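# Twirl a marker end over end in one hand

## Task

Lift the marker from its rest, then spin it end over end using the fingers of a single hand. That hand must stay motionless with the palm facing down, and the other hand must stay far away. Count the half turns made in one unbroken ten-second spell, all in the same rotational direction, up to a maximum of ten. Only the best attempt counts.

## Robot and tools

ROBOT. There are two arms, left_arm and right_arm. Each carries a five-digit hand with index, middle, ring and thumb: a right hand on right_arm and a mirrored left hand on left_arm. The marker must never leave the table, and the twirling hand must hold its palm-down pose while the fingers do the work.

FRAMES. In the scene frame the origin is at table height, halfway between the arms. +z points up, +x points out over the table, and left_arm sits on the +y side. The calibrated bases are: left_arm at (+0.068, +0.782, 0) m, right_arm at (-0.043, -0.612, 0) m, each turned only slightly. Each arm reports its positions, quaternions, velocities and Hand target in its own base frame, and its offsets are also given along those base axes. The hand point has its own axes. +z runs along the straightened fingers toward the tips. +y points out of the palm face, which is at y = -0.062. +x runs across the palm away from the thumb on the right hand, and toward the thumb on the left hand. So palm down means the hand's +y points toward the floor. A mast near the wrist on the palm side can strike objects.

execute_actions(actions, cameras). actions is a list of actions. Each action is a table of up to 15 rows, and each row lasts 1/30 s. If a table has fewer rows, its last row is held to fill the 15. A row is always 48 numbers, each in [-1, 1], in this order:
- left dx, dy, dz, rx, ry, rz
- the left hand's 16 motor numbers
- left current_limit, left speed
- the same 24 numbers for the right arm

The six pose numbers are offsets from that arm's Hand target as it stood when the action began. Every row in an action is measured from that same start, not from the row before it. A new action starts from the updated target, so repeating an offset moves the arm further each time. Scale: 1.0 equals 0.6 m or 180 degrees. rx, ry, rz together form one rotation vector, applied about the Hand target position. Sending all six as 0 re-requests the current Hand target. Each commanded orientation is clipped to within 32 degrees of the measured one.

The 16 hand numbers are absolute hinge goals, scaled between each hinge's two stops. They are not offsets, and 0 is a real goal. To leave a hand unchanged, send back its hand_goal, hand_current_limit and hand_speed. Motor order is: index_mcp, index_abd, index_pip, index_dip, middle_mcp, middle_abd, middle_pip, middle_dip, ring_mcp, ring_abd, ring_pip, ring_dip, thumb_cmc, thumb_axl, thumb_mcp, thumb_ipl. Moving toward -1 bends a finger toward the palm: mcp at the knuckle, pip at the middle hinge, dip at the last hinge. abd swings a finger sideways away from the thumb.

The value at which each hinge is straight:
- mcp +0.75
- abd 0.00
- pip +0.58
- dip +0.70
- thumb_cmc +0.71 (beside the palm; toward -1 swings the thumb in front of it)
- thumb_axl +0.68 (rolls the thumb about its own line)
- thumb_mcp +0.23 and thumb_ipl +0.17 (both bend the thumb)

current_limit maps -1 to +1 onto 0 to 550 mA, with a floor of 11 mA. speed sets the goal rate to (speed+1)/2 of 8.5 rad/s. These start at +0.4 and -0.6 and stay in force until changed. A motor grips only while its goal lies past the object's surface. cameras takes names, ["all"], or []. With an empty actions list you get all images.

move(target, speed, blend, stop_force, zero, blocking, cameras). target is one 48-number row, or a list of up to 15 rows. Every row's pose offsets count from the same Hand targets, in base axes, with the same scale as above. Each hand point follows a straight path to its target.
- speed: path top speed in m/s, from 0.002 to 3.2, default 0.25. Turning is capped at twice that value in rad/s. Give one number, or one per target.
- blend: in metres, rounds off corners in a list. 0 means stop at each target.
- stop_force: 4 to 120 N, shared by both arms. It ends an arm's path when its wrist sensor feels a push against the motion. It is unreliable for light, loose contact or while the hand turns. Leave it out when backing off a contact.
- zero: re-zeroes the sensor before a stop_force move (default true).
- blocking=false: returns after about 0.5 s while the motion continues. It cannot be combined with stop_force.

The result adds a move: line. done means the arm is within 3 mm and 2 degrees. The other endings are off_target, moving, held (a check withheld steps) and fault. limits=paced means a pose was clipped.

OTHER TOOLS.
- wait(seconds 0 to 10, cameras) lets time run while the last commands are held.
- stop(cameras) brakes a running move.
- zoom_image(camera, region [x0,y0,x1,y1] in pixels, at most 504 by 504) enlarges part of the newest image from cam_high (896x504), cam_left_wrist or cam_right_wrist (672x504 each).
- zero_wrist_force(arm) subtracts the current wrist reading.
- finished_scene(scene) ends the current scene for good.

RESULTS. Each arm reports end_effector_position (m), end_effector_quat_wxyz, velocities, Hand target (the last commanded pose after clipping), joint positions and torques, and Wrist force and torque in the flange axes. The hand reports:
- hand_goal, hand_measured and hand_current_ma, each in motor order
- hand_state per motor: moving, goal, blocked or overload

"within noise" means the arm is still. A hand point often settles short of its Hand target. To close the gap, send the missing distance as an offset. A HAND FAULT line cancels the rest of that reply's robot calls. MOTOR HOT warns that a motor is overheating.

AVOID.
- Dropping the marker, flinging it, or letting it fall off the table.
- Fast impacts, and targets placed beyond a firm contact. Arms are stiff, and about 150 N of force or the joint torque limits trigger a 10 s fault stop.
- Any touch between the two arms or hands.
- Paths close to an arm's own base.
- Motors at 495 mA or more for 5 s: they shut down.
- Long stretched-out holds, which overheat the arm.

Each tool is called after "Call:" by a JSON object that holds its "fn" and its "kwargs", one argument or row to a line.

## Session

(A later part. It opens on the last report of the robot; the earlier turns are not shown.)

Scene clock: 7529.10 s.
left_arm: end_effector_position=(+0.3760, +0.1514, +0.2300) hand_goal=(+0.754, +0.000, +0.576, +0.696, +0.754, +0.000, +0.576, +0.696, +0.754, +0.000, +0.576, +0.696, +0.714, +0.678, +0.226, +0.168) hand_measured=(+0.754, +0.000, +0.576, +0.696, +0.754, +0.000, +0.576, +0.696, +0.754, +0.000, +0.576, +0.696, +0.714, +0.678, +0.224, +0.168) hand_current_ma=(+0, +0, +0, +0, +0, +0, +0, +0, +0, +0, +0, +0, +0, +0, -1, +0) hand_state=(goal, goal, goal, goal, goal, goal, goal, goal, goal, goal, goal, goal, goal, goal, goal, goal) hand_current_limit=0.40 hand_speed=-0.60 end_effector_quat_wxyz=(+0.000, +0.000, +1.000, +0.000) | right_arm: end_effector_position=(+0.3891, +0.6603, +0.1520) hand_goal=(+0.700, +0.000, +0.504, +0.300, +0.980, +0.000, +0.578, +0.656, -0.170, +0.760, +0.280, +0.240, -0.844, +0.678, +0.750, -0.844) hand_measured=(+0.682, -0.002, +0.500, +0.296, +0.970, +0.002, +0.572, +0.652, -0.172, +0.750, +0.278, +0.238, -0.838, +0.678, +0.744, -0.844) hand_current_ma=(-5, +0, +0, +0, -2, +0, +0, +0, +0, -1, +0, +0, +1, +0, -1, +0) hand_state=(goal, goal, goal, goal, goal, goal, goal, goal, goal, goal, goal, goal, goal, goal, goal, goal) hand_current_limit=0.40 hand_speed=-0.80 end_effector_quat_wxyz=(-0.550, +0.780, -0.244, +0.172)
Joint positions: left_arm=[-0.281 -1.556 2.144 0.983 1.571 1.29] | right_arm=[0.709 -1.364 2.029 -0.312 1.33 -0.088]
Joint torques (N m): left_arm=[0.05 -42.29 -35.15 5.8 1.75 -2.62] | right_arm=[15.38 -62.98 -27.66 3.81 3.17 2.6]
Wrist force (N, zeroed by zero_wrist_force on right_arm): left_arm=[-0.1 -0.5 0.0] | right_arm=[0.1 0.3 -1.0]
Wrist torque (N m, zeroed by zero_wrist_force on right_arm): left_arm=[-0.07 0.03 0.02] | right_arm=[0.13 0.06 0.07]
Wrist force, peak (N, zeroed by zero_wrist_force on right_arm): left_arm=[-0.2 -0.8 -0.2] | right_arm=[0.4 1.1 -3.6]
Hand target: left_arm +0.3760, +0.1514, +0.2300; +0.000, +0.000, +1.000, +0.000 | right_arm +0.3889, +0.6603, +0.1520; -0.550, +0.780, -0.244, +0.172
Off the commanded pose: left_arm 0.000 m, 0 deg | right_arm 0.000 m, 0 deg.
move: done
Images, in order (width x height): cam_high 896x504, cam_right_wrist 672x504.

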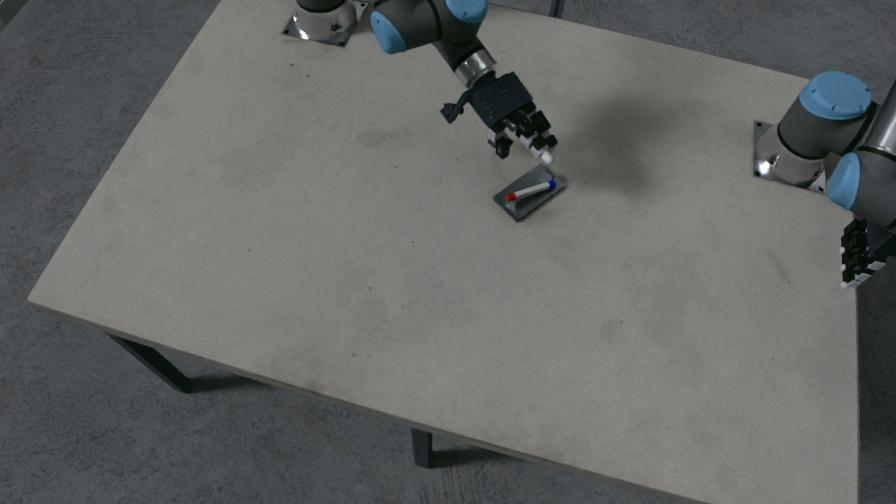

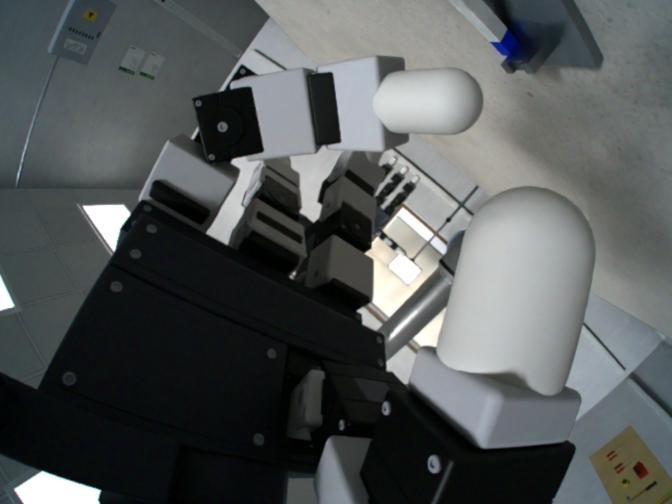

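Call:
{"fn": "zoom_image", "kwargs": {
  "camera": "cam_right_wrist",
  "region": [440, 0, 620, 110]
}}

Call:
{"fn": "zoom_image", "kwargs": {
  "camera": "cam_high",
  "region": [490, 155, 560, 225]
}}

Scaled by 2.800 from the camera's 672x504 image, which has a finer 960x720 frame.

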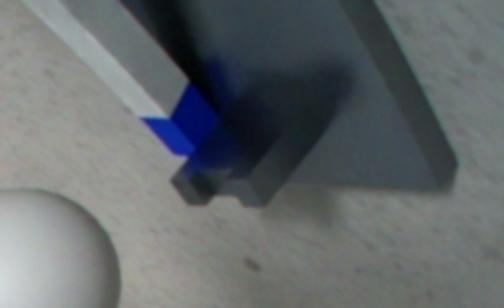

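Scaled by 7.200 from the camera's 896x504 image, which has a finer 1280x720 frame.

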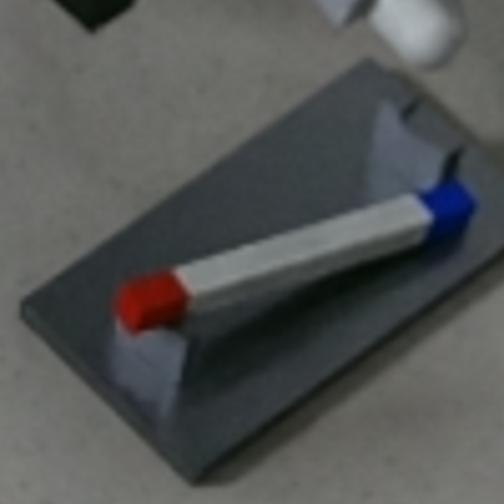

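Call:
{"fn": "move", "kwargs": {
  "target": [0,0,0,0,0,0,0.754,0,0.576,0.696,0.754,0,0.576,0.696,0.754,0,0.576,0.696,0.714,0.678,0.226,0.168,0.4,-0.6,0.1742,0.2317,-0.0867,0,0,-0.0633,0.70,0.0,0.504,0.30,0.98,0.0,0.577,0.656,-0.17,0.76,0.28,0.24,-0.845,0.677,0.75,-0.845,0.4,-0.8],
  "speed": 0.2,
  "cameras": ["cam_high"]
}}

Scene clock: 7598.93 s.
left_arm: end_effector_position=(+0.3760, +0.1514, +0.2300) hand_goal=(+0.754, +0.000, +0.576, +0.696, +0.754, +0.000, +0.576, +0.696, +0.754, +0.000, +0.576, +0.696, +0.714, +0.678, +0.226, +0.168) hand_measured=(+0.754, +0.000, +0.576, +0.696, +0.754, +0.000, +0.576, +0.696, +0.754, +0.000, +0.576, +0.696, +0.714, +0.678, +0.224, +0.168) hand_current_ma=(+0, +0, +0, +0, +0, +0, +0, +0, +0, +0, +0, +0, +0, +0, -1, +0) hand_state=(goal, goal, goal, goal, goal, goal, goal, goal, goal, goal, goal, goal, goal, goal, goal, goal) hand_current_limit=0.40 hand_speed=-0.60 end_effector_quat_wxyz=(+0.000, +0.000, +1.000, +0.000) | right_arm: end_effector_position=(+0.4932, +0.7993, +0.0999) hand_goal=(+0.700, +0.000, +0.504, +0.300, +0.980, +0.000, +0.578, +0.656, -0.170, +0.760, +0.280, +0.240, -0.844, +0.678, +0.750, -0.844) hand_measured=(+0.682, -0.002, +0.500, +0.296, +0.970, +0.002, +0.572, +0.652, -0.172, +0.750, +0.278, +0.238, -0.838, +0.678, +0.744, -0.844) hand_current_ma=(-5, +0, +0, +0, -2, +0, +0, +0, +0, -1, +0, +0, +1, +0, -1, +0) hand_state=(goal, goal, goal, goal, goal, goal, goal, goal, goal, goal, goal, goal, goal, goal, goal, goal) hand_current_limit=0.40 hand_speed=-0.80 end_effector_quat_wxyz=(-0.530, +0.752, -0.320, +0.225)
Joint positions: left_arm=[-0.281 -1.556 2.144 0.983 1.571 1.29] | right_arm=[0.818 -1.064 1.702 -0.295 1.619 0.017]
Joint torques (N m): left_arm=[-0.76 -42.88 -35.64 5.78 1.7 -2.71] | right_arm=[-18.68 -53.04 -41.23 -3.99 1.93 -1.73]
Wrist force (N, zeroed by zero_wrist_force on right_arm): left_arm=[0.0 -0.5 0.0] | right_arm=[-0.1 -0.1 -0.9]
Wrist torque (N m, zeroed by zero_wrist_force on right_arm): left_arm=[-0.07 0.01 0.03] | right_arm=[0.10 0.11 0.15]
Wrist force, peak (N, zeroed by zero_wrist_force on right_arm): left_arm=[-0.2 -0.9 -0.2] | right_arm=[0.3 0.4 -3.1]
Hand target: left_arm +0.3760, +0.1514, +0.2300; +0.000, +0.000, +1.000, +0.000 | right_arm +0.4934, +0.7993, +0.1000; -0.530, +0.752, -0.320, +0.225
Off the commanded pose: left_arm 0.000 m, 0 deg | right_arm 0.000 m, 0 deg.
move: done
Images, in order (width x height): cam_high 896x504.

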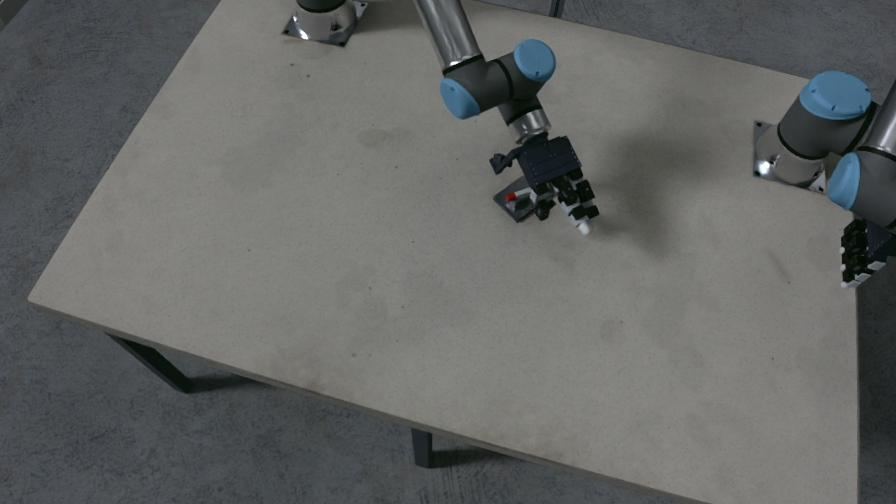

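Call:
{"fn": "move", "kwargs": {
  "target": [
    [0,0,0,0,0,0,0.754,0,0.576,0.696,0.754,0,0.576,0.696,0.754,0,0.576,0.696,0.714,0.678,0.226,0.168,0.4,-0.6,0.0005,-0.0167,0,0,0,0,0.70,0.0,0.504,0.30,0.98,0.0,0.577,0.656,-0.17,0.76,0.28,0.24,-0.845,0.677,0.75,-0.845,0.4,-0.8],
    [0,0,0,0,0,0,0.754,0,0.576,0.696,0.754,0,0.576,0.696,0.754,0,0.576,0.696,0.714,0.678,0.226,0.168,0.4,-0.6,0.0005,-0.0167,-0.075,0,0,0,0.70,0.0,0.504,0.30,0.98,0.0,0.577,0.656,-0.17,0.76,0.28,0.24,-0.845,0.677,0.75,-0.845,0.4,-0.8]
  ],
  "speed": 0.06,
  "stop_force": 5,
  "cameras": ["cam_high","cam_right_wrist"]
}}

Scene clock: 7611.60 s.
left_arm: end_effector_position=(+0.3760, +0.1514, +0.2300) hand_goal=(+0.754, +0.000, +0.576, +0.696, +0.754, +0.000, +0.576, +0.696, +0.754, +0.000, +0.576, +0.696, +0.714, +0.678, +0.226, +0.168) hand_measured=(+0.754, +0.000, +0.576, +0.696, +0.754, +0.000, +0.576, +0.696, +0.754, +0.000, +0.576, +0.696, +0.714, +0.678, +0.224, +0.168) hand_current_ma=(+0, +0, +0, +0, +0, +0, +0, +0, +0, +0, +0, +0, +0, +0, -1, +0) hand_state=(goal, goal, goal, goal, goal, goal, goal, goal, goal, goal, goal, goal, goal, goal, goal, goal) hand_current_limit=0.40 hand_speed=-0.60 end_effector_quat_wxyz=(+0.000, +0.000, +1.000, +0.000) | right_arm: end_effector_position=(+0.4937, +0.7893, +0.0550) hand_goal=(+0.700, +0.000, +0.504, +0.300, +0.980, +0.000, +0.578, +0.656, -0.170, +0.760, +0.280, +0.240, -0.844, +0.678, +0.750, -0.844) hand_measured=(+0.682, -0.002, +0.500, +0.296, +0.970, +0.002, +0.572, +0.652, -0.172, +0.750, +0.278, +0.238, -0.838, +0.678, +0.744, -0.844) hand_current_ma=(-5, +0, +0, +0, -2, +0, +0, +0, +0, -1, +0, +0, +1, +0, -1, +0) hand_state=(goal, goal, goal, goal, goal, goal, goal, goal, goal, goal, goal, goal, goal, goal, goal, goal) hand_current_limit=0.40 hand_speed=-0.80 end_effector_quat_wxyz=(-0.530, +0.752, -0.320, +0.225)
Joint positions: left_arm=[-0.281 -1.556 2.144 0.983 1.571 1.29] | right_arm=[0.808 -1.029 1.744 -0.372 1.61 0.014]
Joint torques (N m): left_arm=[-1.14 -43.52 -35.81 6.13 1.51 -2.54] | right_arm=[19.58 -85.51 -39.32 3.42 3.1 2.73]
Wrist force (N, zeroed by zero_wrist_force on right_arm): left_arm=[0.0 -0.7 0.0] | right_arm=[0.0 0.2 -0.7]
Wrist torque (N m, zeroed by zero_wrist_force on right_arm): left_arm=[-0.10 0.01 0.03] | right_arm=[0.12 0.06 0.12]
Wrist force, peak (N, zeroed by zero_wrist_force on right_arm): left_arm=[-0.2 -0.9 0.1] | right_arm=[0.7 -0.5 -2.1]
Hand target: left_arm +0.3760, +0.1514, +0.2300; +0.000, +0.000, +1.000, +0.000 | right_arm +0.4937, +0.7893, +0.0550; -0.530, +0.752, -0.320, +0.225
Off the commanded pose: left_arm 0.000 m, 0 deg | right_arm 0.000 m, 0 deg.
move: done
Images, in order (width x height): cam_high 896x504, cam_right_wrist 672x504.

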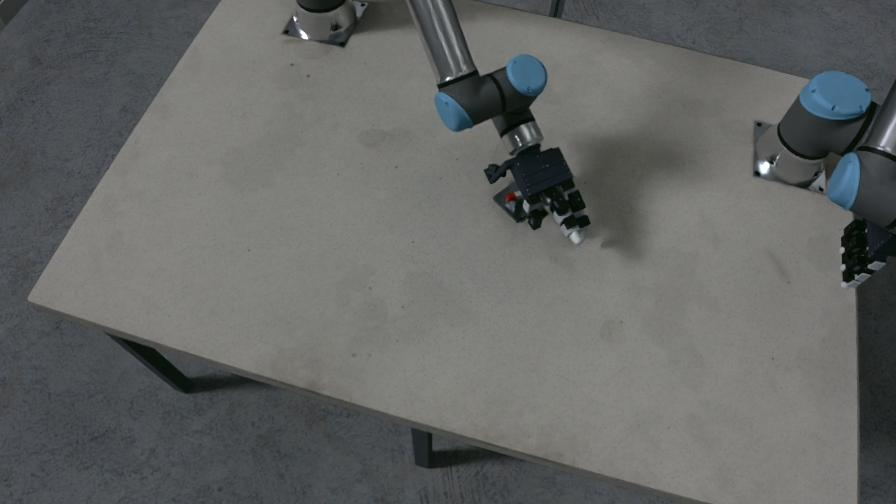

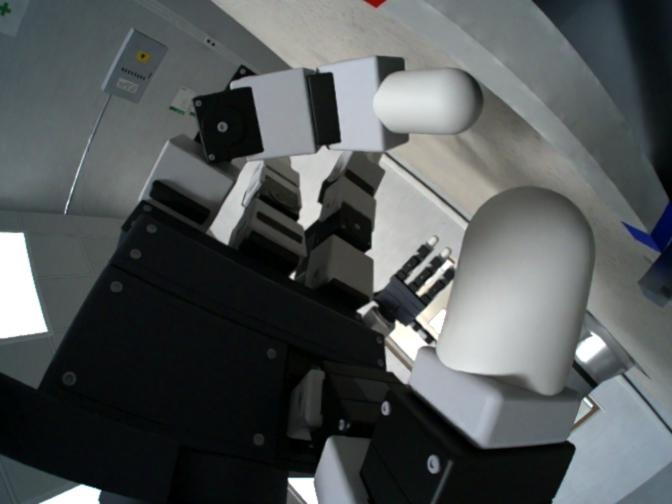

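Call:
{"fn": "move", "kwargs": {
  "target": [0,0,0,0,0,0,0.754,0,0.576,0.696,0.754,0,0.576,0.696,0.754,0,0.576,0.696,0.714,0.678,0.226,0.168,0.4,-0.6,0,0,-0.0362,0,0,0,0.70,0.0,0.504,0.30,0.98,0.0,0.577,0.656,-0.17,0.76,0.28,0.24,-0.845,0.677,0.75,-0.845,0.4,-0.8],
  "speed": 0.04,
  "stop_force": 4
}}

Call:
{"fn": "execute_actions", "kwargs": {
  "actions": [
    [[0,0,0,0,0,0,0.754,0,0.576,0.696,0.754,0,0.576,0.696,0.754,0,0.576,0.696,0.714,0.678,0.226,0.168,0.4,-0.6,0,0,0,0,0,0,0.70,0.0,0.504,0.30,0.98,0.0,0.577,0.656,-0.26,0.755,0.24,0.215,-0.851,0.677,0.71,-0.85,0.4,-0.93]],
    [[0,0,0,0,0,0,0.754,0,0.576,0.696,0.754,0,0.576,0.696,0.754,0,0.576,0.696,0.714,0.678,0.226,0.168,0.4,-0.6,0,0,0,0,0,0,0.70,0.0,0.504,0.30,0.98,0.0,0.577,0.656,-0.33,0.755,0.22,0.20,-0.851,0.677,0.68,-0.85,0.4,-0.93]],
    [[0,0,0,0,0,0,0.754,0,0.576,0.696,0.754,0,0.576,0.696,0.754,0,0.576,0.696,0.714,0.678,0.226,0.168,0.4,-0.6,0,0,0,0,0,0,0.70,0.0,0.504,0.30,0.98,0.0,0.577,0.656,-0.37,0.755,0.21,0.20,-0.851,0.677,0.64,-0.86,0.4,-0.95]],
    [[0,0,0,0,0,0,0.754,0,0.576,0.696,0.754,0,0.576,0.696,0.754,0,0.576,0.696,0.714,0.678,0.226,0.168,0.4,-0.6,0,0,0,0,0,0,0.70,0.0,0.504,0.30,0.98,0.0,0.577,0.656,-0.39,0.755,0.20,0.19,-0.851,0.677,0.60,-0.86,0.4,-0.95]]
  ]
}}

Call:
{"fn": "move", "kwargs": {
  "target": [0,0,0,0,0,0,0.754,0,0.576,0.696,0.754,0,0.576,0.696,0.754,0,0.576,0.696,0.714,0.678,0.226,0.168,0.4,-0.6,0,0,0.12,0,0,0,0.70,0.0,0.504,0.30,0.98,0.0,0.577,0.656,-0.39,0.755,0.20,0.19,-0.851,0.677,0.60,-0.86,0.4,-0.95],
  "speed": 0.04,
  "cameras": ["cam_high","cam_right_wrist"]
}}

Call:
{"fn": "zoom_image", "kwargs": {
  "camera": "cam_high",
  "region": [490, 140, 590, 240]
}}

Scene clock: 7628.03 s.
left_arm: end_effector_position=(+0.3760, +0.1514, +0.2300) hand_goal=(+0.754, +0.000, +0.576, +0.696, +0.754, +0.000, +0.576, +0.696, +0.754, +0.000, +0.576, +0.696, +0.714, +0.678, +0.226, +0.168) hand_measured=(+0.754, +0.000, +0.576, +0.696, +0.754, +0.000, +0.576, +0.696, +0.754, +0.000, +0.576, +0.696, +0.714, +0.678, +0.224, +0.168) hand_current_ma=(+0, +0, +0, +0, +0, +0, +0, +0, +0, +0, +0, +0, +0, +0, -1, +0) hand_state=(goal, goal, goal, goal, goal, goal, goal, goal, goal, goal, goal, goal, goal, goal, goal, goal) hand_current_limit=0.40 hand_speed=-0.60 end_effector_quat_wxyz=(+0.000, +0.000, +1.000, +0.000) | right_arm: end_effector_position=(+0.4937, +0.7893, +0.0332) hand_goal=(+0.700, +0.000, +0.504, +0.300, +0.980, +0.000, +0.578, +0.656, -0.170, +0.760, +0.280, +0.240, -0.844, +0.678, +0.750, -0.844) hand_measured=(+0.682, -0.002, +0.500, +0.296, +0.970, +0.002, +0.572, +0.652, -0.172, +0.770, +0.274, +0.234, -0.838, +0.678, +0.744, -0.844) hand_current_ma=(-5, +0, +0, +0, -2, +0, +0, +0, +0, +1, -1, -1, +1, +0, -1, +0) hand_state=(goal, goal, goal, goal, goal, goal, goal, goal, goal, goal, goal, goal, goal, goal, goal, goal) hand_current_limit=0.40 hand_speed=-0.80 end_effector_quat_wxyz=(-0.530, +0.752, -0.320, +0.225)
Joint positions: left_arm=[-0.281 -1.556 2.144 0.983 1.571 1.29] | right_arm=[0.808 -1.005 1.752 -0.404 1.61 0.014]
Joint torques (N m): left_arm=[0.02 -43.78 -35.16 5.83 1.43 -2.52] | right_arm=[15.89 -86.04 -38.32 3.36 2.32 2.62]
Wrist force (N, zeroed by zero_wrist_force on right_arm): left_arm=[-0.4 -0.4 0.0] | right_arm=[0.4 -0.3 -0.9]
Wrist torque (N m, zeroed by zero_wrist_force on right_arm): left_arm=[-0.05 0.06 0.00] | right_arm=[0.11 -0.01 0.15]
Wrist force, peak (N, zeroed by zero_wrist_force on right_arm): left_arm=[0.0 -0.9 0.3] | right_arm=[1.4 -2.9 -0.6]
Hand target: left_arm +0.3760, +0.1514, +0.2300; +0.000, +0.000, +1.000, +0.000 | right_arm +0.4937, +0.7893, +0.0332; -0.530, +0.752, -0.320, +0.225
Off the commanded pose: left_arm 0.000 m, 0 deg | right_arm 0.000 m, 0 deg.
move: done

Scene clock: 7630.23 s.
left_arm: end_effector_position=(+0.3760, +0.1514, +0.2300) hand_goal=(+0.754, +0.000, +0.576, +0.696, +0.754, +0.000, +0.576, +0.696, +0.754, +0.000, +0.576, +0.696, +0.714, +0.678, +0.226, +0.168) hand_measured=(+0.754, +0.000, +0.576, +0.696, +0.754, +0.000, +0.576, +0.696, +0.754, +0.000, +0.576, +0.696, +0.714, +0.678, +0.224, +0.168) hand_current_ma=(+0, +0, +0, +0, +0, +0, +0, +0, +0, +0, +0, +0, +0, +0, -1, +0) hand_state=(goal, goal, goal, goal, goal, goal, goal, goal, goal, goal, goal, goal, goal, goal, goal, goal) hand_current_limit=0.40 hand_speed=-0.60 end_effector_quat_wxyz=(+0.000, +0.000, +1.000, +0.000) | right_arm: end_effector_position=(+0.4937, +0.7893, +0.0332) hand_goal=(+0.700, +0.000, +0.504, +0.300, +0.980, +0.000, +0.578, +0.656, -0.390, +0.756, +0.200, +0.190, -0.850, +0.678, +0.600, -0.860) hand_measured=(+0.682, -0.002, +0.500, +0.296, +0.970, +0.002, +0.572, +0.652, -0.314, +0.752, +0.226, +0.204, -0.844, +0.678, +0.674, -0.850) hand_current_ma=(-5, +0, +0, +0, -2, +0, +0, +0, +96, +0, +9, +3, +1, +0, +136, +3) hand_state=(goal, goal, goal, goal, goal, goal, goal, goal, blocked, goal, blocked, goal, goal, goal, blocked, goal) hand_current_limit=0.40 hand_speed=-0.95 end_effector_quat_wxyz=(-0.530, +0.752, -0.320, +0.225)
Joint positions: left_arm=[-0.281 -1.556 2.144 0.983 1.571 1.29] | right_arm=[0.808 -1.005 1.752 -0.404 1.61 0.014]
Joint torques (N m): left_arm=[-0.15 -43.2 -35.93 5.94 1.63 -2.53] | right_arm=[14.76 -84.41 -35.83 2.11 2.54 2.55]
Wrist force (N, zeroed by zero_wrist_force on right_arm): left_arm=[0.0 -0.6 0.0] | right_arm=[0.0 -1.3 -2.5]
Wrist torque (N m, zeroed by zero_wrist_force on right_arm): left_arm=[-0.09 0.02 0.03] | right_arm=[0.05 0.07 0.10]
Wrist force, peak (N, zeroed by zero_wrist_force on right_arm): left_arm=[-0.2 -0.7 -0.2] | right_arm=[0.1 -1.4 -2.6]
Hand target: left_arm +0.3760, +0.1514, +0.2300; +0.000, +0.000, +1.000, +0.000 | right_arm +0.4937, +0.7893, +0.0332; -0.530, +0.752, -0.320, +0.225
Off the commanded pose: left_arm 0.000 m, 0 deg | right_arm 0.000 m, 0 deg.

Scene clock: 7632.30 s.
left_arm: end_effector_position=(+0.3760, +0.1514, +0.2300) hand_goal=(+0.754, +0.000, +0.576, +0.696, +0.754, +0.000, +0.576, +0.696, +0.754, +0.000, +0.576, +0.696, +0.714, +0.678, +0.226, +0.168) hand_measured=(+0.754, +0.000, +0.576, +0.696, +0.754, +0.000, +0.576, +0.696, +0.754, +0.000, +0.576, +0.696, +0.714, +0.678, +0.224, +0.168) hand_current_ma=(+0, +0, +0, +0, +0, +0, +0, +0, +0, +0, +0, +0, +0, +0, -1, +0) hand_state=(goal, goal, goal, goal, goal, goal, goal, goal, goal, goal, goal, goal, goal, goal, goal, goal) hand_current_limit=0.40 hand_speed=-0.60 end_effector_quat_wxyz=(+0.000, +0.000, +1.000, +0.000) | right_arm: end_effector_position=(+0.4937, +0.7893, +0.1055) hand_goal=(+0.700, +0.000, +0.504, +0.300, +0.980, +0.000, +0.578, +0.656, -0.390, +0.756, +0.200, +0.190, -0.850, +0.678, +0.600, -0.860) hand_measured=(+0.682, -0.002, +0.500, +0.296, +0.970, +0.002, +0.572, +0.652, -0.314, +0.732, +0.234, +0.206, -0.844, +0.678, +0.654, -0.850) hand_current_ma=(-5, +0, +0, +0, -2, +0, +0, +0, +96, -7, +17, +4, +1, +0, +68, +3) hand_state=(goal, goal, goal, goal, goal, goal, goal, goal, blocked, blocked, blocked, goal, goal, goal, blocked, goal) hand_current_limit=0.40 hand_speed=-0.95 end_effector_quat_wxyz=(-0.530, +0.752, -0.320, +0.225) end_effector_velocity=(+0.000, +0.000, -0.003) end_effector_angular_velocity=(+0.002, -0.001, +0.000)
Joint positions: left_arm=[-0.281 -1.556 2.144 0.983 1.571 1.29] | right_arm=[0.808 -1.081 1.718 -0.294 1.61 0.014]
Joint velocities: left_arm=[within noise] | right_arm=[-0.001 0.002 0.003 -0.007 -0.001 0.001]
Joint torques (N m): left_arm=[0.62 -43.92 -35.36 6.16 1.69 -2.68] | right_arm=[13.02 -50.61 -27.16 -4.1 2.01 2.53]
Wrist force (N, zeroed by zero_wrist_force on right_arm): left_arm=[-0.1 -0.9 0.0] | right_arm=[0.0 0.1 -0.8]
Wrist torque (N m, zeroed by zero_wrist_force on right_arm): left_arm=[-0.12 0.03 0.03] | right_arm=[0.11 0.10 0.15]
Wrist force, peak (N, zeroed by zero_wrist_force on right_arm): left_arm=[-0.1 -0.9 0.0] | right_arm=[0.1 -1.3 -2.1]
Hand target: left_arm +0.3760, +0.1514, +0.2300; +0.000, +0.000, +1.000, +0.000 | right_arm +0.4937, +0.7893, +0.1052; -0.530, +0.752, -0.320, +0.225
Off the commanded pose: left_arm 0.000 m, 0 deg | right_arm 0.000 m, 0 deg.
move: done
Images, in order (width x height): cam_high 896x504, cam_right_wrist 672x504.

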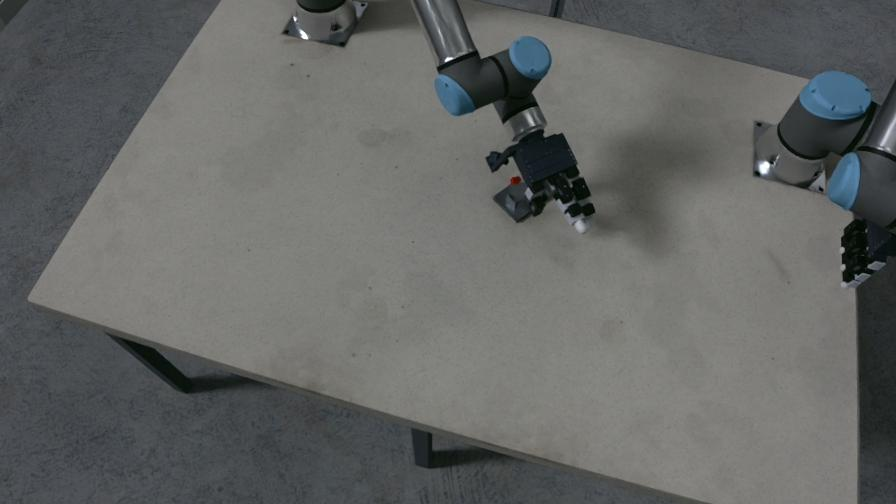

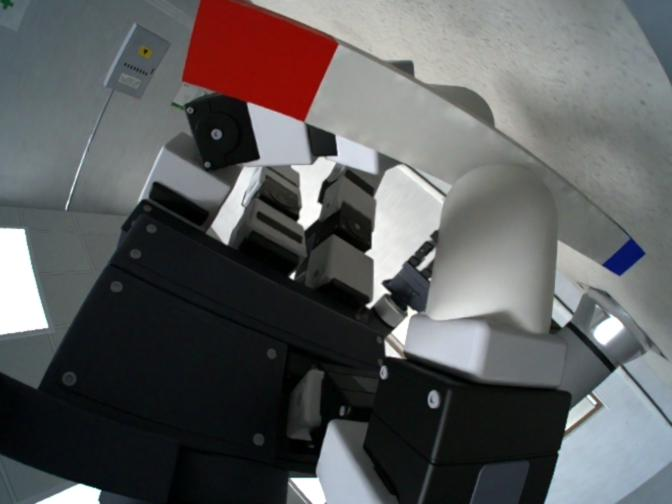

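Scaled by 5.040 from the camera's 896x504 image, which has a finer 1280x720 frame.

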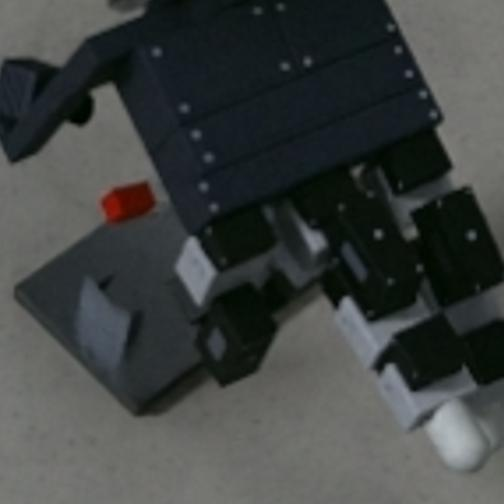

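Call:
{"fn": "move", "kwargs": {
  "target": [0,0,0,0,0,0,0.754,0,0.576,0.696,0.754,0,0.576,0.696,0.754,0,0.576,0.696,0.714,0.678,0.226,0.168,0.4,-0.6,-0.241,-0.2315,0.2,0,0,0.0633,0.70,0.0,0.504,0.30,0.98,0.0,0.577,0.656,-0.39,0.755,0.20,0.19,-0.851,0.677,0.60,-0.86,0.4,-0.95],
  "speed": 0.12
}}

Call:
{"fn": "move", "kwargs": {
  "target": [0,0,0,0,0,0,0.754,0,0.576,0.696,0.754,0,0.576,0.696,0.754,0,0.576,0.696,0.714,0.678,0.226,0.168,0.4,-0.6,0,0,0.04,0.0910,-0.0637,0,0.70,0.0,0.504,0.30,0.98,0.0,0.577,0.656,-0.39,0.755,0.20,0.19,-0.851,0.677,0.60,-0.86,0.4,-0.95],
  "speed": 0.15,
  "cameras": ["cam_high","cam_right_wrist"]
}}

Scene clock: 7644.90 s.
left_arm: end_effector_position=(+0.3760, +0.1514, +0.2300) hand_goal=(+0.754, +0.000, +0.576, +0.696, +0.754, +0.000, +0.576, +0.696, +0.754, +0.000, +0.576, +0.696, +0.714, +0.678, +0.226, +0.168) hand_measured=(+0.754, +0.000, +0.576, +0.696, +0.754, +0.000, +0.576, +0.696, +0.754, +0.000, +0.576, +0.696, +0.714, +0.678, +0.224, +0.168) hand_current_ma=(+0, +0, +0, +0, +0, +0, +0, +0, +0, +0, +0, +0, +0, +0, -1, +0) hand_state=(goal, goal, goal, goal, goal, goal, goal, goal, goal, goal, goal, goal, goal, goal, goal, goal) hand_current_limit=0.40 hand_speed=-0.60 end_effector_quat_wxyz=(+0.000, +0.000, +1.000, +0.000) | right_arm: end_effector_position=(+0.3493, +0.6503, +0.2252) hand_goal=(+0.700, +0.000, +0.504, +0.300, +0.980, +0.000, +0.578, +0.656, -0.390, +0.756, +0.200, +0.190, -0.850, +0.678, +0.600, -0.860) hand_measured=(+0.682, -0.002, +0.500, +0.296, +0.970, +0.002, +0.572, +0.652, -0.314, +0.730, +0.234, +0.206, -0.844, +0.678, +0.652, -0.850) hand_current_ma=(-5, +0, +0, +0, -2, +0, +0, +0, +96, -7, +18, +4, +1, +0, +67, +3) hand_state=(goal, goal, goal, goal, goal, goal, goal, goal, blocked, blocked, blocked, goal, goal, goal, blocked, goal) hand_current_limit=0.40 hand_speed=-0.95 end_effector_quat_wxyz=(-0.550, +0.780, -0.244, +0.172)
Joint positions: left_arm=[-0.281 -1.556 2.144 0.983 1.571 1.29] | right_arm=[0.746 -1.484 2.017 -0.182 1.364 -0.075]
Joint torques (N m): left_arm=[-1.47 -41.18 -34.95 6.09 1.47 -2.61] | right_arm=[20.09 -54.43 -37.85 -3.37 1.56 2.48]
Wrist force (N, zeroed by zero_wrist_force on right_arm): left_arm=[-0.2 -0.5 0.0] | right_arm=[0.4 0.2 -0.9]
Wrist torque (N m, zeroed by zero_wrist_force on right_arm): left_arm=[-0.07 0.04 0.01] | right_arm=[0.09 0.00 0.02]
Wrist force, peak (N, zeroed by zero_wrist_force on right_arm): left_arm=[0.0 -1.0 0.1] | right_arm=[0.1 -0.1 -2.4]
Hand target: left_arm +0.3760, +0.1514, +0.2300; +0.000, +0.000, +1.000, +0.000 | right_arm +0.3491, +0.6504, +0.2252; -0.550, +0.780, -0.244, +0.172
Off the commanded pose: left_arm 0.000 m, 0 deg | right_arm 0.000 m, 0 deg.
move: done

Scene clock: 7646.53 s.
left_arm: end_effector_position=(+0.3760, +0.1514, +0.2300) hand_goal=(+0.754, +0.000, +0.576, +0.696, +0.754, +0.000, +0.576, +0.696, +0.754, +0.000, +0.576, +0.696, +0.714, +0.678, +0.226, +0.168) hand_measured=(+0.754, +0.000, +0.576, +0.696, +0.754, +0.000, +0.576, +0.696, +0.754, +0.000, +0.576, +0.696, +0.714, +0.678, +0.224, +0.168) hand_current_ma=(+0, +0, +0, +0, +0, +0, +0, +0, +0, +0, +0, +0, +0, +0, -1, +0) hand_state=(goal, goal, goal, goal, goal, goal, goal, goal, goal, goal, goal, goal, goal, goal, goal, goal) hand_current_limit=0.40 hand_speed=-0.60 end_effector_quat_wxyz=(+0.000, +0.000, +1.000, +0.000) | right_arm: end_effector_position=(+0.3492, +0.6503, +0.2493) hand_goal=(+0.700, +0.000, +0.504, +0.300, +0.980, +0.000, +0.578, +0.656, -0.390, +0.756, +0.200, +0.190, -0.850, +0.678, +0.600, -0.860) hand_measured=(+0.682, -0.002, +0.500, +0.296, +0.970, +0.002, +0.572, +0.652, -0.314, +0.730, +0.234, +0.206, -0.844, +0.678, +0.652, -0.850) hand_current_ma=(-5, +0, +0, +0, -2, +0, +0, +0, +96, -7, +18, +4, +0, +0, +67, +3) hand_state=(goal, goal, goal, goal, goal, goal, goal, goal, blocked, blocked, blocked, goal, goal, goal, blocked, goal) hand_current_limit=0.40 hand_speed=-0.95 end_effector_quat_wxyz=(+0.677, -0.673, +0.210, -0.212)
Joint positions: left_arm=[-0.281 -1.556 2.144 0.983 1.571 1.29] | right_arm=[0.726 -1.573 2.212 -0.644 1.331 -0.001]
Joint torques (N m): left_arm=[0.04 -44.78 -35.55 5.65 1.64 -2.46] | right_arm=[7 -16.32 -31.9 -5.71 2.01 -2.4]
Wrist force (N, zeroed by zero_wrist_force on right_arm): left_arm=[0.0 -0.4 0.0] | right_arm=[0.3 0.1 -2.1]
Wrist torque (N m, zeroed by zero_wrist_force on right_arm): left_arm=[-0.06 0.01 0.03] | right_arm=[0.19 0.12 0.07]
Wrist force, peak (N, zeroed by zero_wrist_force on right_arm): left_arm=[-0.3 -0.8 0.0] | right_arm=[0.4 0.3 -2.5]
Hand target: left_arm +0.3760, +0.1514, +0.2300; +0.000, +0.000, +1.000, +0.000 | right_arm +0.3491, +0.6504, +0.2492; +0.677, -0.673, +0.210, -0.212
Off the commanded pose: left_arm 0.000 m, 0 deg | right_arm 0.000 m, 0 deg.
move: done
Images, in order (width x height): cam_high 896x504, cam_right_wrist 672x504.

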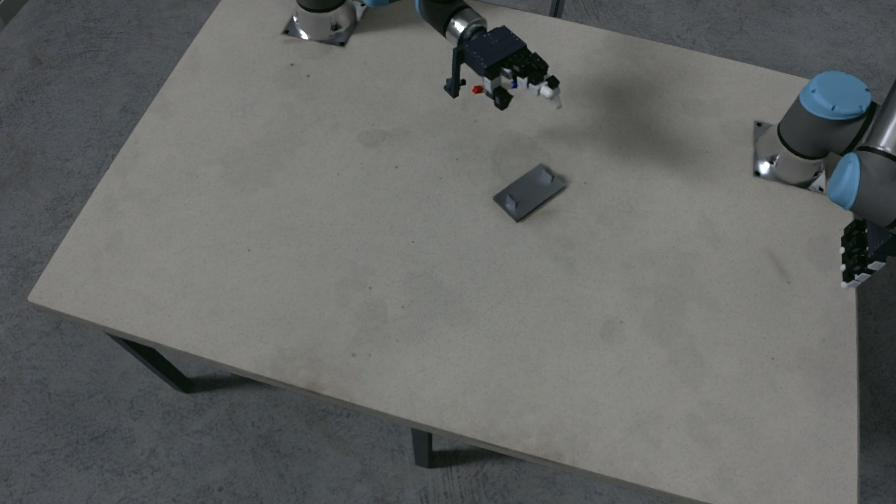

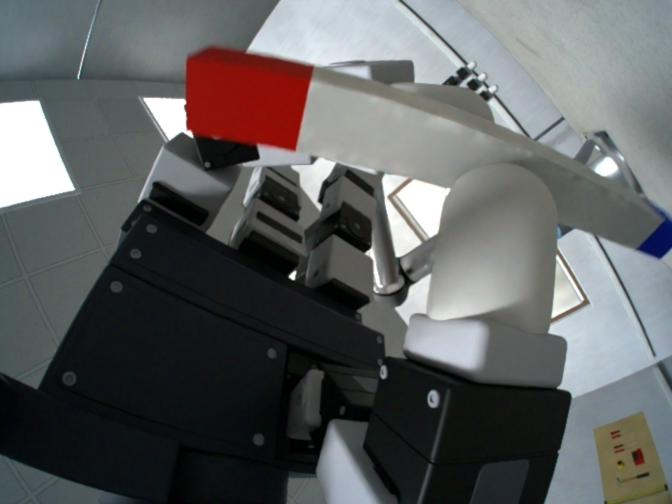

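Call:
{"fn": "move", "kwargs": {
  "target": [0,0,0,0,0,0,0.754,0,0.576,0.696,0.754,0,0.576,0.696,0.754,0,0.576,0.696,0.714,0.678,0.226,0.168,0.4,-0.6,0,0,0,0.1602,-0.11,0,0.70,0.0,0.504,0.30,0.98,0.0,0.577,0.656,-0.39,0.755,0.20,0.19,-0.851,0.677,0.60,-0.86,0.4,-0.95],
  "speed": 0.3
}}

Call:
{"fn": "move", "kwargs": {
  "target": [0,0,0,0,0,0,0.754,0,0.576,0.696,0.754,0,0.576,0.696,0.754,0,0.576,0.696,0.714,0.678,0.226,0.168,0.4,-0.6,0,0,0,0,0,-0.2778,0.70,0.0,0.504,0.30,0.98,0.0,0.577,0.656,-0.39,0.755,0.20,0.19,-0.851,0.677,0.60,-0.86,0.4,-0.95],
  "speed": 0.4,
  "cameras": ["cam_high","cam_right_wrist"]
}}

Call:
{"fn": "zoom_image", "kwargs": {
  "camera": "cam_high",
  "region": [460, 60, 560, 160]
}}

Scene clock: 7659.20 s.
left_arm: end_effector_position=(+0.3760, +0.1514, +0.2300) hand_goal=(+0.754, +0.000, +0.576, +0.696, +0.754, +0.000, +0.576, +0.696, +0.754, +0.000, +0.576, +0.696, +0.714, +0.678, +0.226, +0.168) hand_measured=(+0.754, +0.000, +0.576, +0.696, +0.754, +0.000, +0.576, +0.696, +0.754, +0.000, +0.576, +0.696, +0.714, +0.678, +0.224, +0.168) hand_current_ma=(+0, +0, +0, +0, +0, +0, +0, +0, +0, +0, +0, +0, +0, +0, -1, +0) hand_state=(goal, goal, goal, goal, goal, goal, goal, goal, goal, goal, goal, goal, goal, goal, goal, goal) hand_current_limit=0.40 hand_speed=-0.60 end_effector_quat_wxyz=(+0.000, +0.000, +1.000, +0.000) | right_arm: end_effector_position=(+0.3490, +0.6504, +0.2493) hand_goal=(+0.700, +0.000, +0.504, +0.300, +0.980, +0.000, +0.578, +0.656, -0.390, +0.756, +0.200, +0.190, -0.850, +0.678, +0.600, -0.860) hand_measured=(+0.682, -0.002, +0.500, +0.296, +0.970, +0.002, +0.572, +0.652, -0.314, +0.730, +0.234, +0.206, -0.844, +0.678, +0.652, -0.850) hand_current_ma=(-5, +0, +0, +0, -2, +0, +0, +0, +96, -7, +18, +4, +1, +0, +66, +3) hand_state=(goal, goal, goal, goal, goal, goal, goal, goal, blocked, blocked, blocked, goal, goal, goal, blocked, goal) hand_current_limit=0.40 hand_speed=-0.95 end_effector_quat_wxyz=(+0.848, -0.438, +0.137, -0.265) end_effector_velocity=(+0.000, +0.001, +0.002) end_effector_angular_velocity=(+0.004, -0.003, +0.000)
Joint positions: left_arm=[-0.281 -1.556 2.144 0.983 1.571 1.29] | right_arm=[0.724 -1.37 2.465 -1.725 1.376 0.141]
Joint velocities: left_arm=[within noise] | right_arm=[0.001 0.001 -0.001 -0.005 0 0]
Joint torques (N m): left_arm=[-1.62 -42.6 -35.02 5.86 1.54 -2.53] | right_arm=[-8.24 -20.47 -24.7 -8.45 -3.29 -2.48]
Wrist force (N, zeroed by zero_wrist_force on right_arm): left_arm=[-0.1 -0.6 -0.2] | right_arm=[0.1 -0.1 -3.5]
Wrist torque (N m, zeroed by zero_wrist_force on right_arm): left_arm=[-0.08 0.02 0.03] | right_arm=[0.26 0.29 0.00]
Wrist force, peak (N, zeroed by zero_wrist_force on right_arm): left_arm=[-0.3 -0.9 0.1] | right_arm=[0.3 0.1 -4.2]
Hand target: left_arm +0.3760, +0.1514, +0.2300; +0.000, +0.000, +1.000, +0.000 | right_arm +0.3491, +0.6504, +0.2492; +0.848, -0.438, +0.137, -0.265
Off the commanded pose: left_arm 0.000 m, 0 deg | right_arm 0.000 m, 0 deg.
move: done

Scene clock: 7660.87 s.
left_arm: end_effector_position=(+0.3760, +0.1514, +0.2300) hand_goal=(+0.754, +0.000, +0.576, +0.696, +0.754, +0.000, +0.576, +0.696, +0.754, +0.000, +0.576, +0.696, +0.714, +0.678, +0.226, +0.168) hand_measured=(+0.754, +0.000, +0.576, +0.696, +0.754, +0.000, +0.576, +0.696, +0.754, +0.000, +0.576, +0.696, +0.714, +0.678, +0.224, +0.168) hand_current_ma=(+0, +0, +0, +0, +0, +0, +0, +0, +0, +0, +0, +0, +0, +0, -1, +0) hand_state=(goal, goal, goal, goal, goal, goal, goal, goal, goal, goal, goal, goal, goal, goal, goal, goal) hand_current_limit=0.40 hand_speed=-0.60 end_effector_quat_wxyz=(+0.000, +0.000, +1.000, +0.000) | right_arm: end_effector_position=(+0.3490, +0.6504, +0.2492) hand_goal=(+0.700, +0.000, +0.504, +0.300, +0.980, +0.000, +0.578, +0.656, -0.390, +0.756, +0.200, +0.190, -0.850, +0.678, +0.600, -0.860) hand_measured=(+0.682, -0.002, +0.500, +0.296, +0.970, +0.002, +0.572, +0.652, -0.314, +0.730, +0.234, +0.206, -0.844, +0.678, +0.652, -0.850) hand_current_ma=(-5, +0, +0, +0, -2, +0, +0, +0, +96, -7, +18, +4, +1, +0, +66, +3) hand_state=(goal, goal, goal, goal, goal, goal, goal, goal, blocked, blocked, blocked, goal, goal, goal, blocked, goal) hand_current_limit=0.40 hand_speed=-0.95 end_effector_quat_wxyz=(+0.656, -0.339, +0.310, -0.598)
Joint positions: left_arm=[-0.281 -1.556 2.144 0.983 1.571 1.29] | right_arm=[1.116 -1.199 2.28 -2.019 2.342 -0.759]
Joint torques (N m): left_arm=[-0.72 -42.97 -35.39 6.09 1.48 -2.51] | right_arm=[-13.85 -47.42 -26.51 -8.07 1.8 -2.65]
Wrist force (N, zeroed by zero_wrist_force on right_arm): left_arm=[-0.1 -0.7 0.2] | right_arm=[0.9 0.0 -3.6]
Wrist torque (N m, zeroed by zero_wrist_force on right_arm): left_arm=[-0.12 0.03 0.03] | right_arm=[0.21 0.21 0.14]
Wrist force, peak (N, zeroed by zero_wrist_force on right_arm): left_arm=[-0.1 -0.8 0.2] | right_arm=[0.4 -0.3 -4.8]
Hand target: left_arm +0.3760, +0.1514, +0.2300; +0.000, +0.000, +1.000, +0.000 | right_arm +0.3491, +0.6504, +0.2492; +0.656, -0.339, +0.310, -0.598
Off the commanded pose: left_arm 0.000 m, 0 deg | right_arm 0.000 m, 0 deg.
move: done
Images, in order (width x height): cam_high 896x504, cam_right_wrist 672x504.

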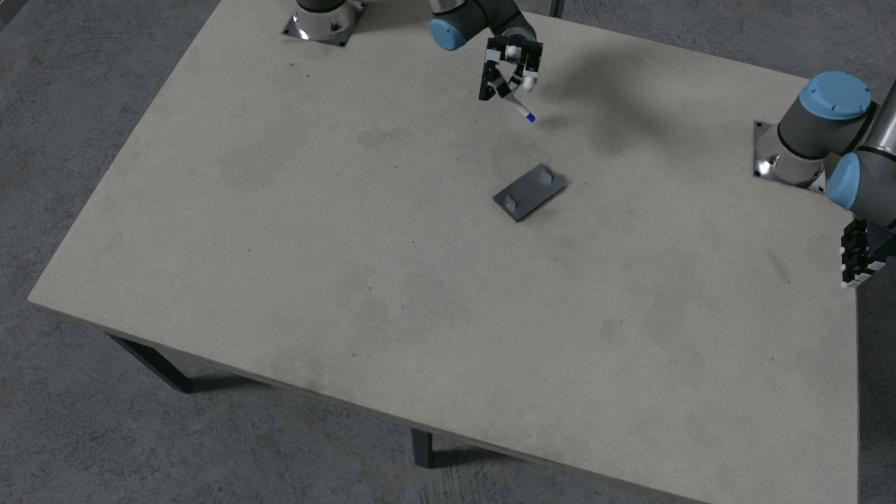

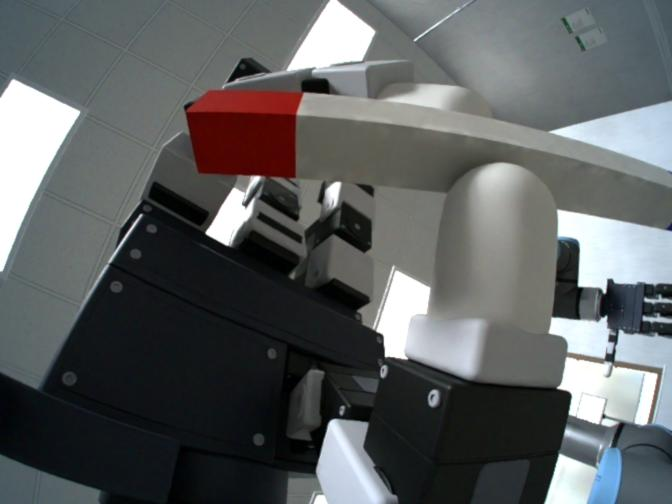

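Scaled by 5.040 from the camera's 896x504 image, which has a finer 1280x720 frame.

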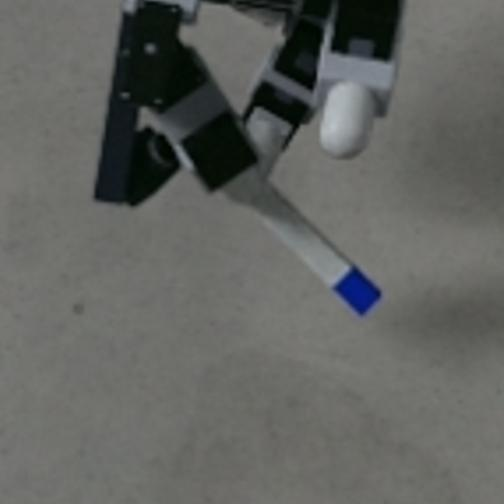

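Call:
{"fn": "execute_actions", "kwargs": {
  "actions": [
    [[0,0,0,0,0,0,0.754,0,0.576,0.696,0.754,0,0.576,0.696,0.754,0,0.576,0.696,0.714,0.678,0.226,0.168,0.4,-0.6,0,0,0,0,0,0,0.2,-0.045,0.504,-0.485,0.98,0.0,0.577,0.656,-0.39,0.755,0.20,0.19,-0.851,0.677,0.60,-0.86,0.4,-0.6]],
    [[0,0,0,0,0,0,0.754,0,0.576,0.696,0.754,0,0.576,0.696,0.754,0,0.576,0.696,0.714,0.678,0.226,0.168,0.4,-0.6,0,0,0,0,0,0,-0.484,-0.038,0.504,-0.420,0.98,0.0,0.577,0.656,-0.39,0.755,0.20,0.19,-0.851,0.677,0.60,-0.86,0.4,-0.6]],
    [[0,0,0,0,0,0,0.754,0,0.576,0.696,0.754,0,0.576,0.696,0.754,0,0.576,0.696,0.714,0.678,0.226,0.168,0.4,-0.6,0,0,0,0,0,0,-0.537,-0.129,0.504,-0.020,0.98,0.0,0.577,0.656,-0.39,0.755,0.20,0.19,-0.851,0.677,0.60,-0.86,0.4,-0.8]],
    [[0,0,0,0,0,0,0.754,0,0.576,0.696,0.754,0,0.576,0.696,0.754,0,0.576,0.696,0.714,0.678,0.226,0.168,0.4,-0.6,0,0,0,0,0,0,-0.590,-0.210,0.504,0.225,0.98,0.0,0.577,0.656,-0.39,0.755,0.20,0.19,-0.851,0.677,0.60,-0.86,0.4,-0.8]],
    [[0,0,0,0,0,0,0.754,0,0.576,0.696,0.754,0,0.576,0.696,0.754,0,0.576,0.696,0.714,0.678,0.226,0.168,0.4,-0.6,0,0,0,0,0,0,-0.615,-0.24,0.504,0.30,0.98,0.0,0.577,0.656,-0.39,0.755,0.20,0.19,-0.851,0.677,0.60,-0.86,0.4,-0.8]]
  ],
  "cameras": ["cam_high","cam_right_wrist"]
}}

Call:
{"fn": "zoom_image", "kwargs": {
  "camera": "cam_high",
  "region": [460, 60, 560, 160]
}}

Scene clock: 7682.80 s.
left_arm: end_effector_position=(+0.3760, +0.1514, +0.2300) hand_goal=(+0.754, +0.000, +0.576, +0.696, +0.754, +0.000, +0.576, +0.696, +0.754, +0.000, +0.576, +0.696, +0.714, +0.678, +0.226, +0.168) hand_measured=(+0.754, +0.000, +0.576, +0.696, +0.754, +0.000, +0.576, +0.696, +0.754, +0.000, +0.576, +0.696, +0.714, +0.678, +0.224, +0.168) hand_current_ma=(+0, +0, +0, +0, +0, +0, +0, +0, +0, +0, +0, +0, +0, +0, -1, +0) hand_state=(goal, goal, goal, goal, goal, goal, goal, goal, goal, goal, goal, goal, goal, goal, goal, goal) hand_current_limit=0.40 hand_speed=-0.60 end_effector_quat_wxyz=(+0.000, +0.000, +1.000, +0.000) | right_arm: end_effector_position=(+0.3491, +0.6504, +0.2492) hand_goal=(-0.614, -0.240, +0.504, +0.300, +0.980, +0.000, +0.578, +0.656, -0.390, +0.756, +0.200, +0.190, -0.850, +0.678, +0.600, -0.860) hand_measured=(-0.618, -0.232, +0.500, +0.296, +0.970, +0.002, +0.572, +0.652, -0.314, +0.730, +0.234, +0.206, -0.844, +0.678, +0.652, -0.850) hand_current_ma=(+0, +1, +0, +0, -2, +0, +0, +0, +95, -7, +18, +4, +1, +0, +66, +3) hand_state=(goal, goal, goal, goal, goal, goal, goal, goal, blocked, blocked, blocked, goal, goal, goal, blocked, goal) hand_current_limit=0.40 hand_speed=-0.80 end_effector_quat_wxyz=(+0.656, -0.339, +0.310, -0.598)
Joint positions: left_arm=[-0.281 -1.556 2.144 0.983 1.571 1.29] | right_arm=[1.116 -1.199 2.28 -2.019 2.342 -0.759]
Joint torques (N m): left_arm=[0.97 -42.85 -35.05 5.85 1.52 -2.54] | right_arm=[-20.37 -48.68 -29.24 -3.79 1.52 -0.2]
Wrist force (N, zeroed by zero_wrist_force on right_arm): left_arm=[-0.2 -0.4 0.1] | right_arm=[0.8 -0.2 -3.6]
Wrist torque (N m, zeroed by zero_wrist_force on right_arm): left_arm=[-0.06 0.05 0.01] | right_arm=[0.22 0.23 0.15]
Wrist force, peak (N, zeroed by zero_wrist_force on right_arm): left_arm=[0.0 -0.9 0.1] | right_arm=[1.2 -0.1 -3.9]
Hand target: left_arm +0.3760, +0.1514, +0.2300; +0.000, +0.000, +1.000, +0.000 | right_arm +0.3491, +0.6504, +0.2492; +0.656, -0.339, +0.310, -0.598
Off the commanded pose: left_arm 0.000 m, 0 deg | right_arm 0.000 m, 0 deg.
Images, in order (width x height): cam_high 896x504, cam_right_wrist 672x504.

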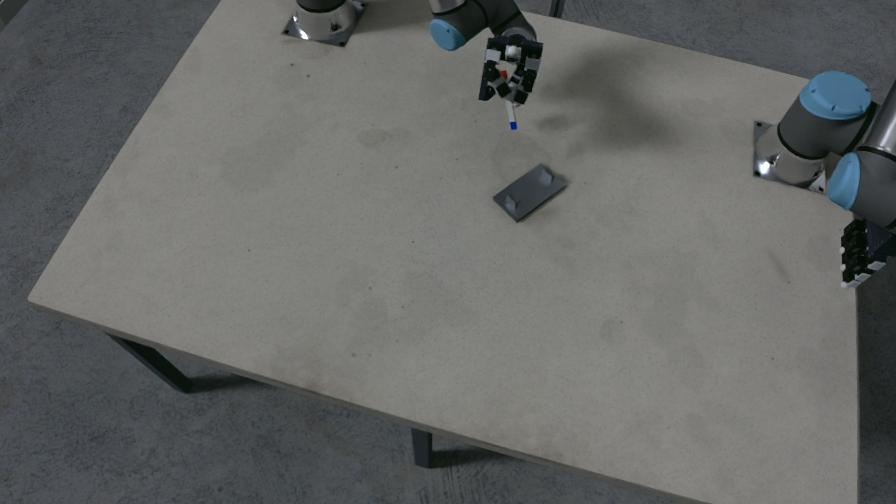

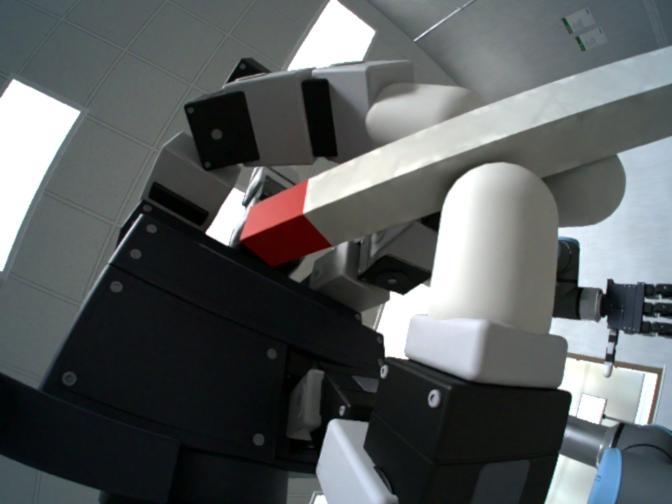

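Scaled by 5.040 from the camera's 896x504 image, which has a finer 1280x720 frame.

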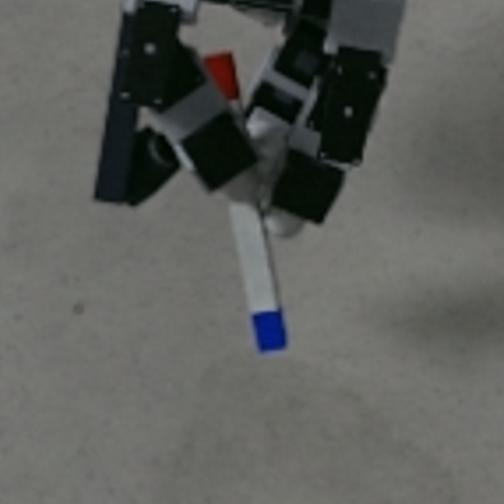

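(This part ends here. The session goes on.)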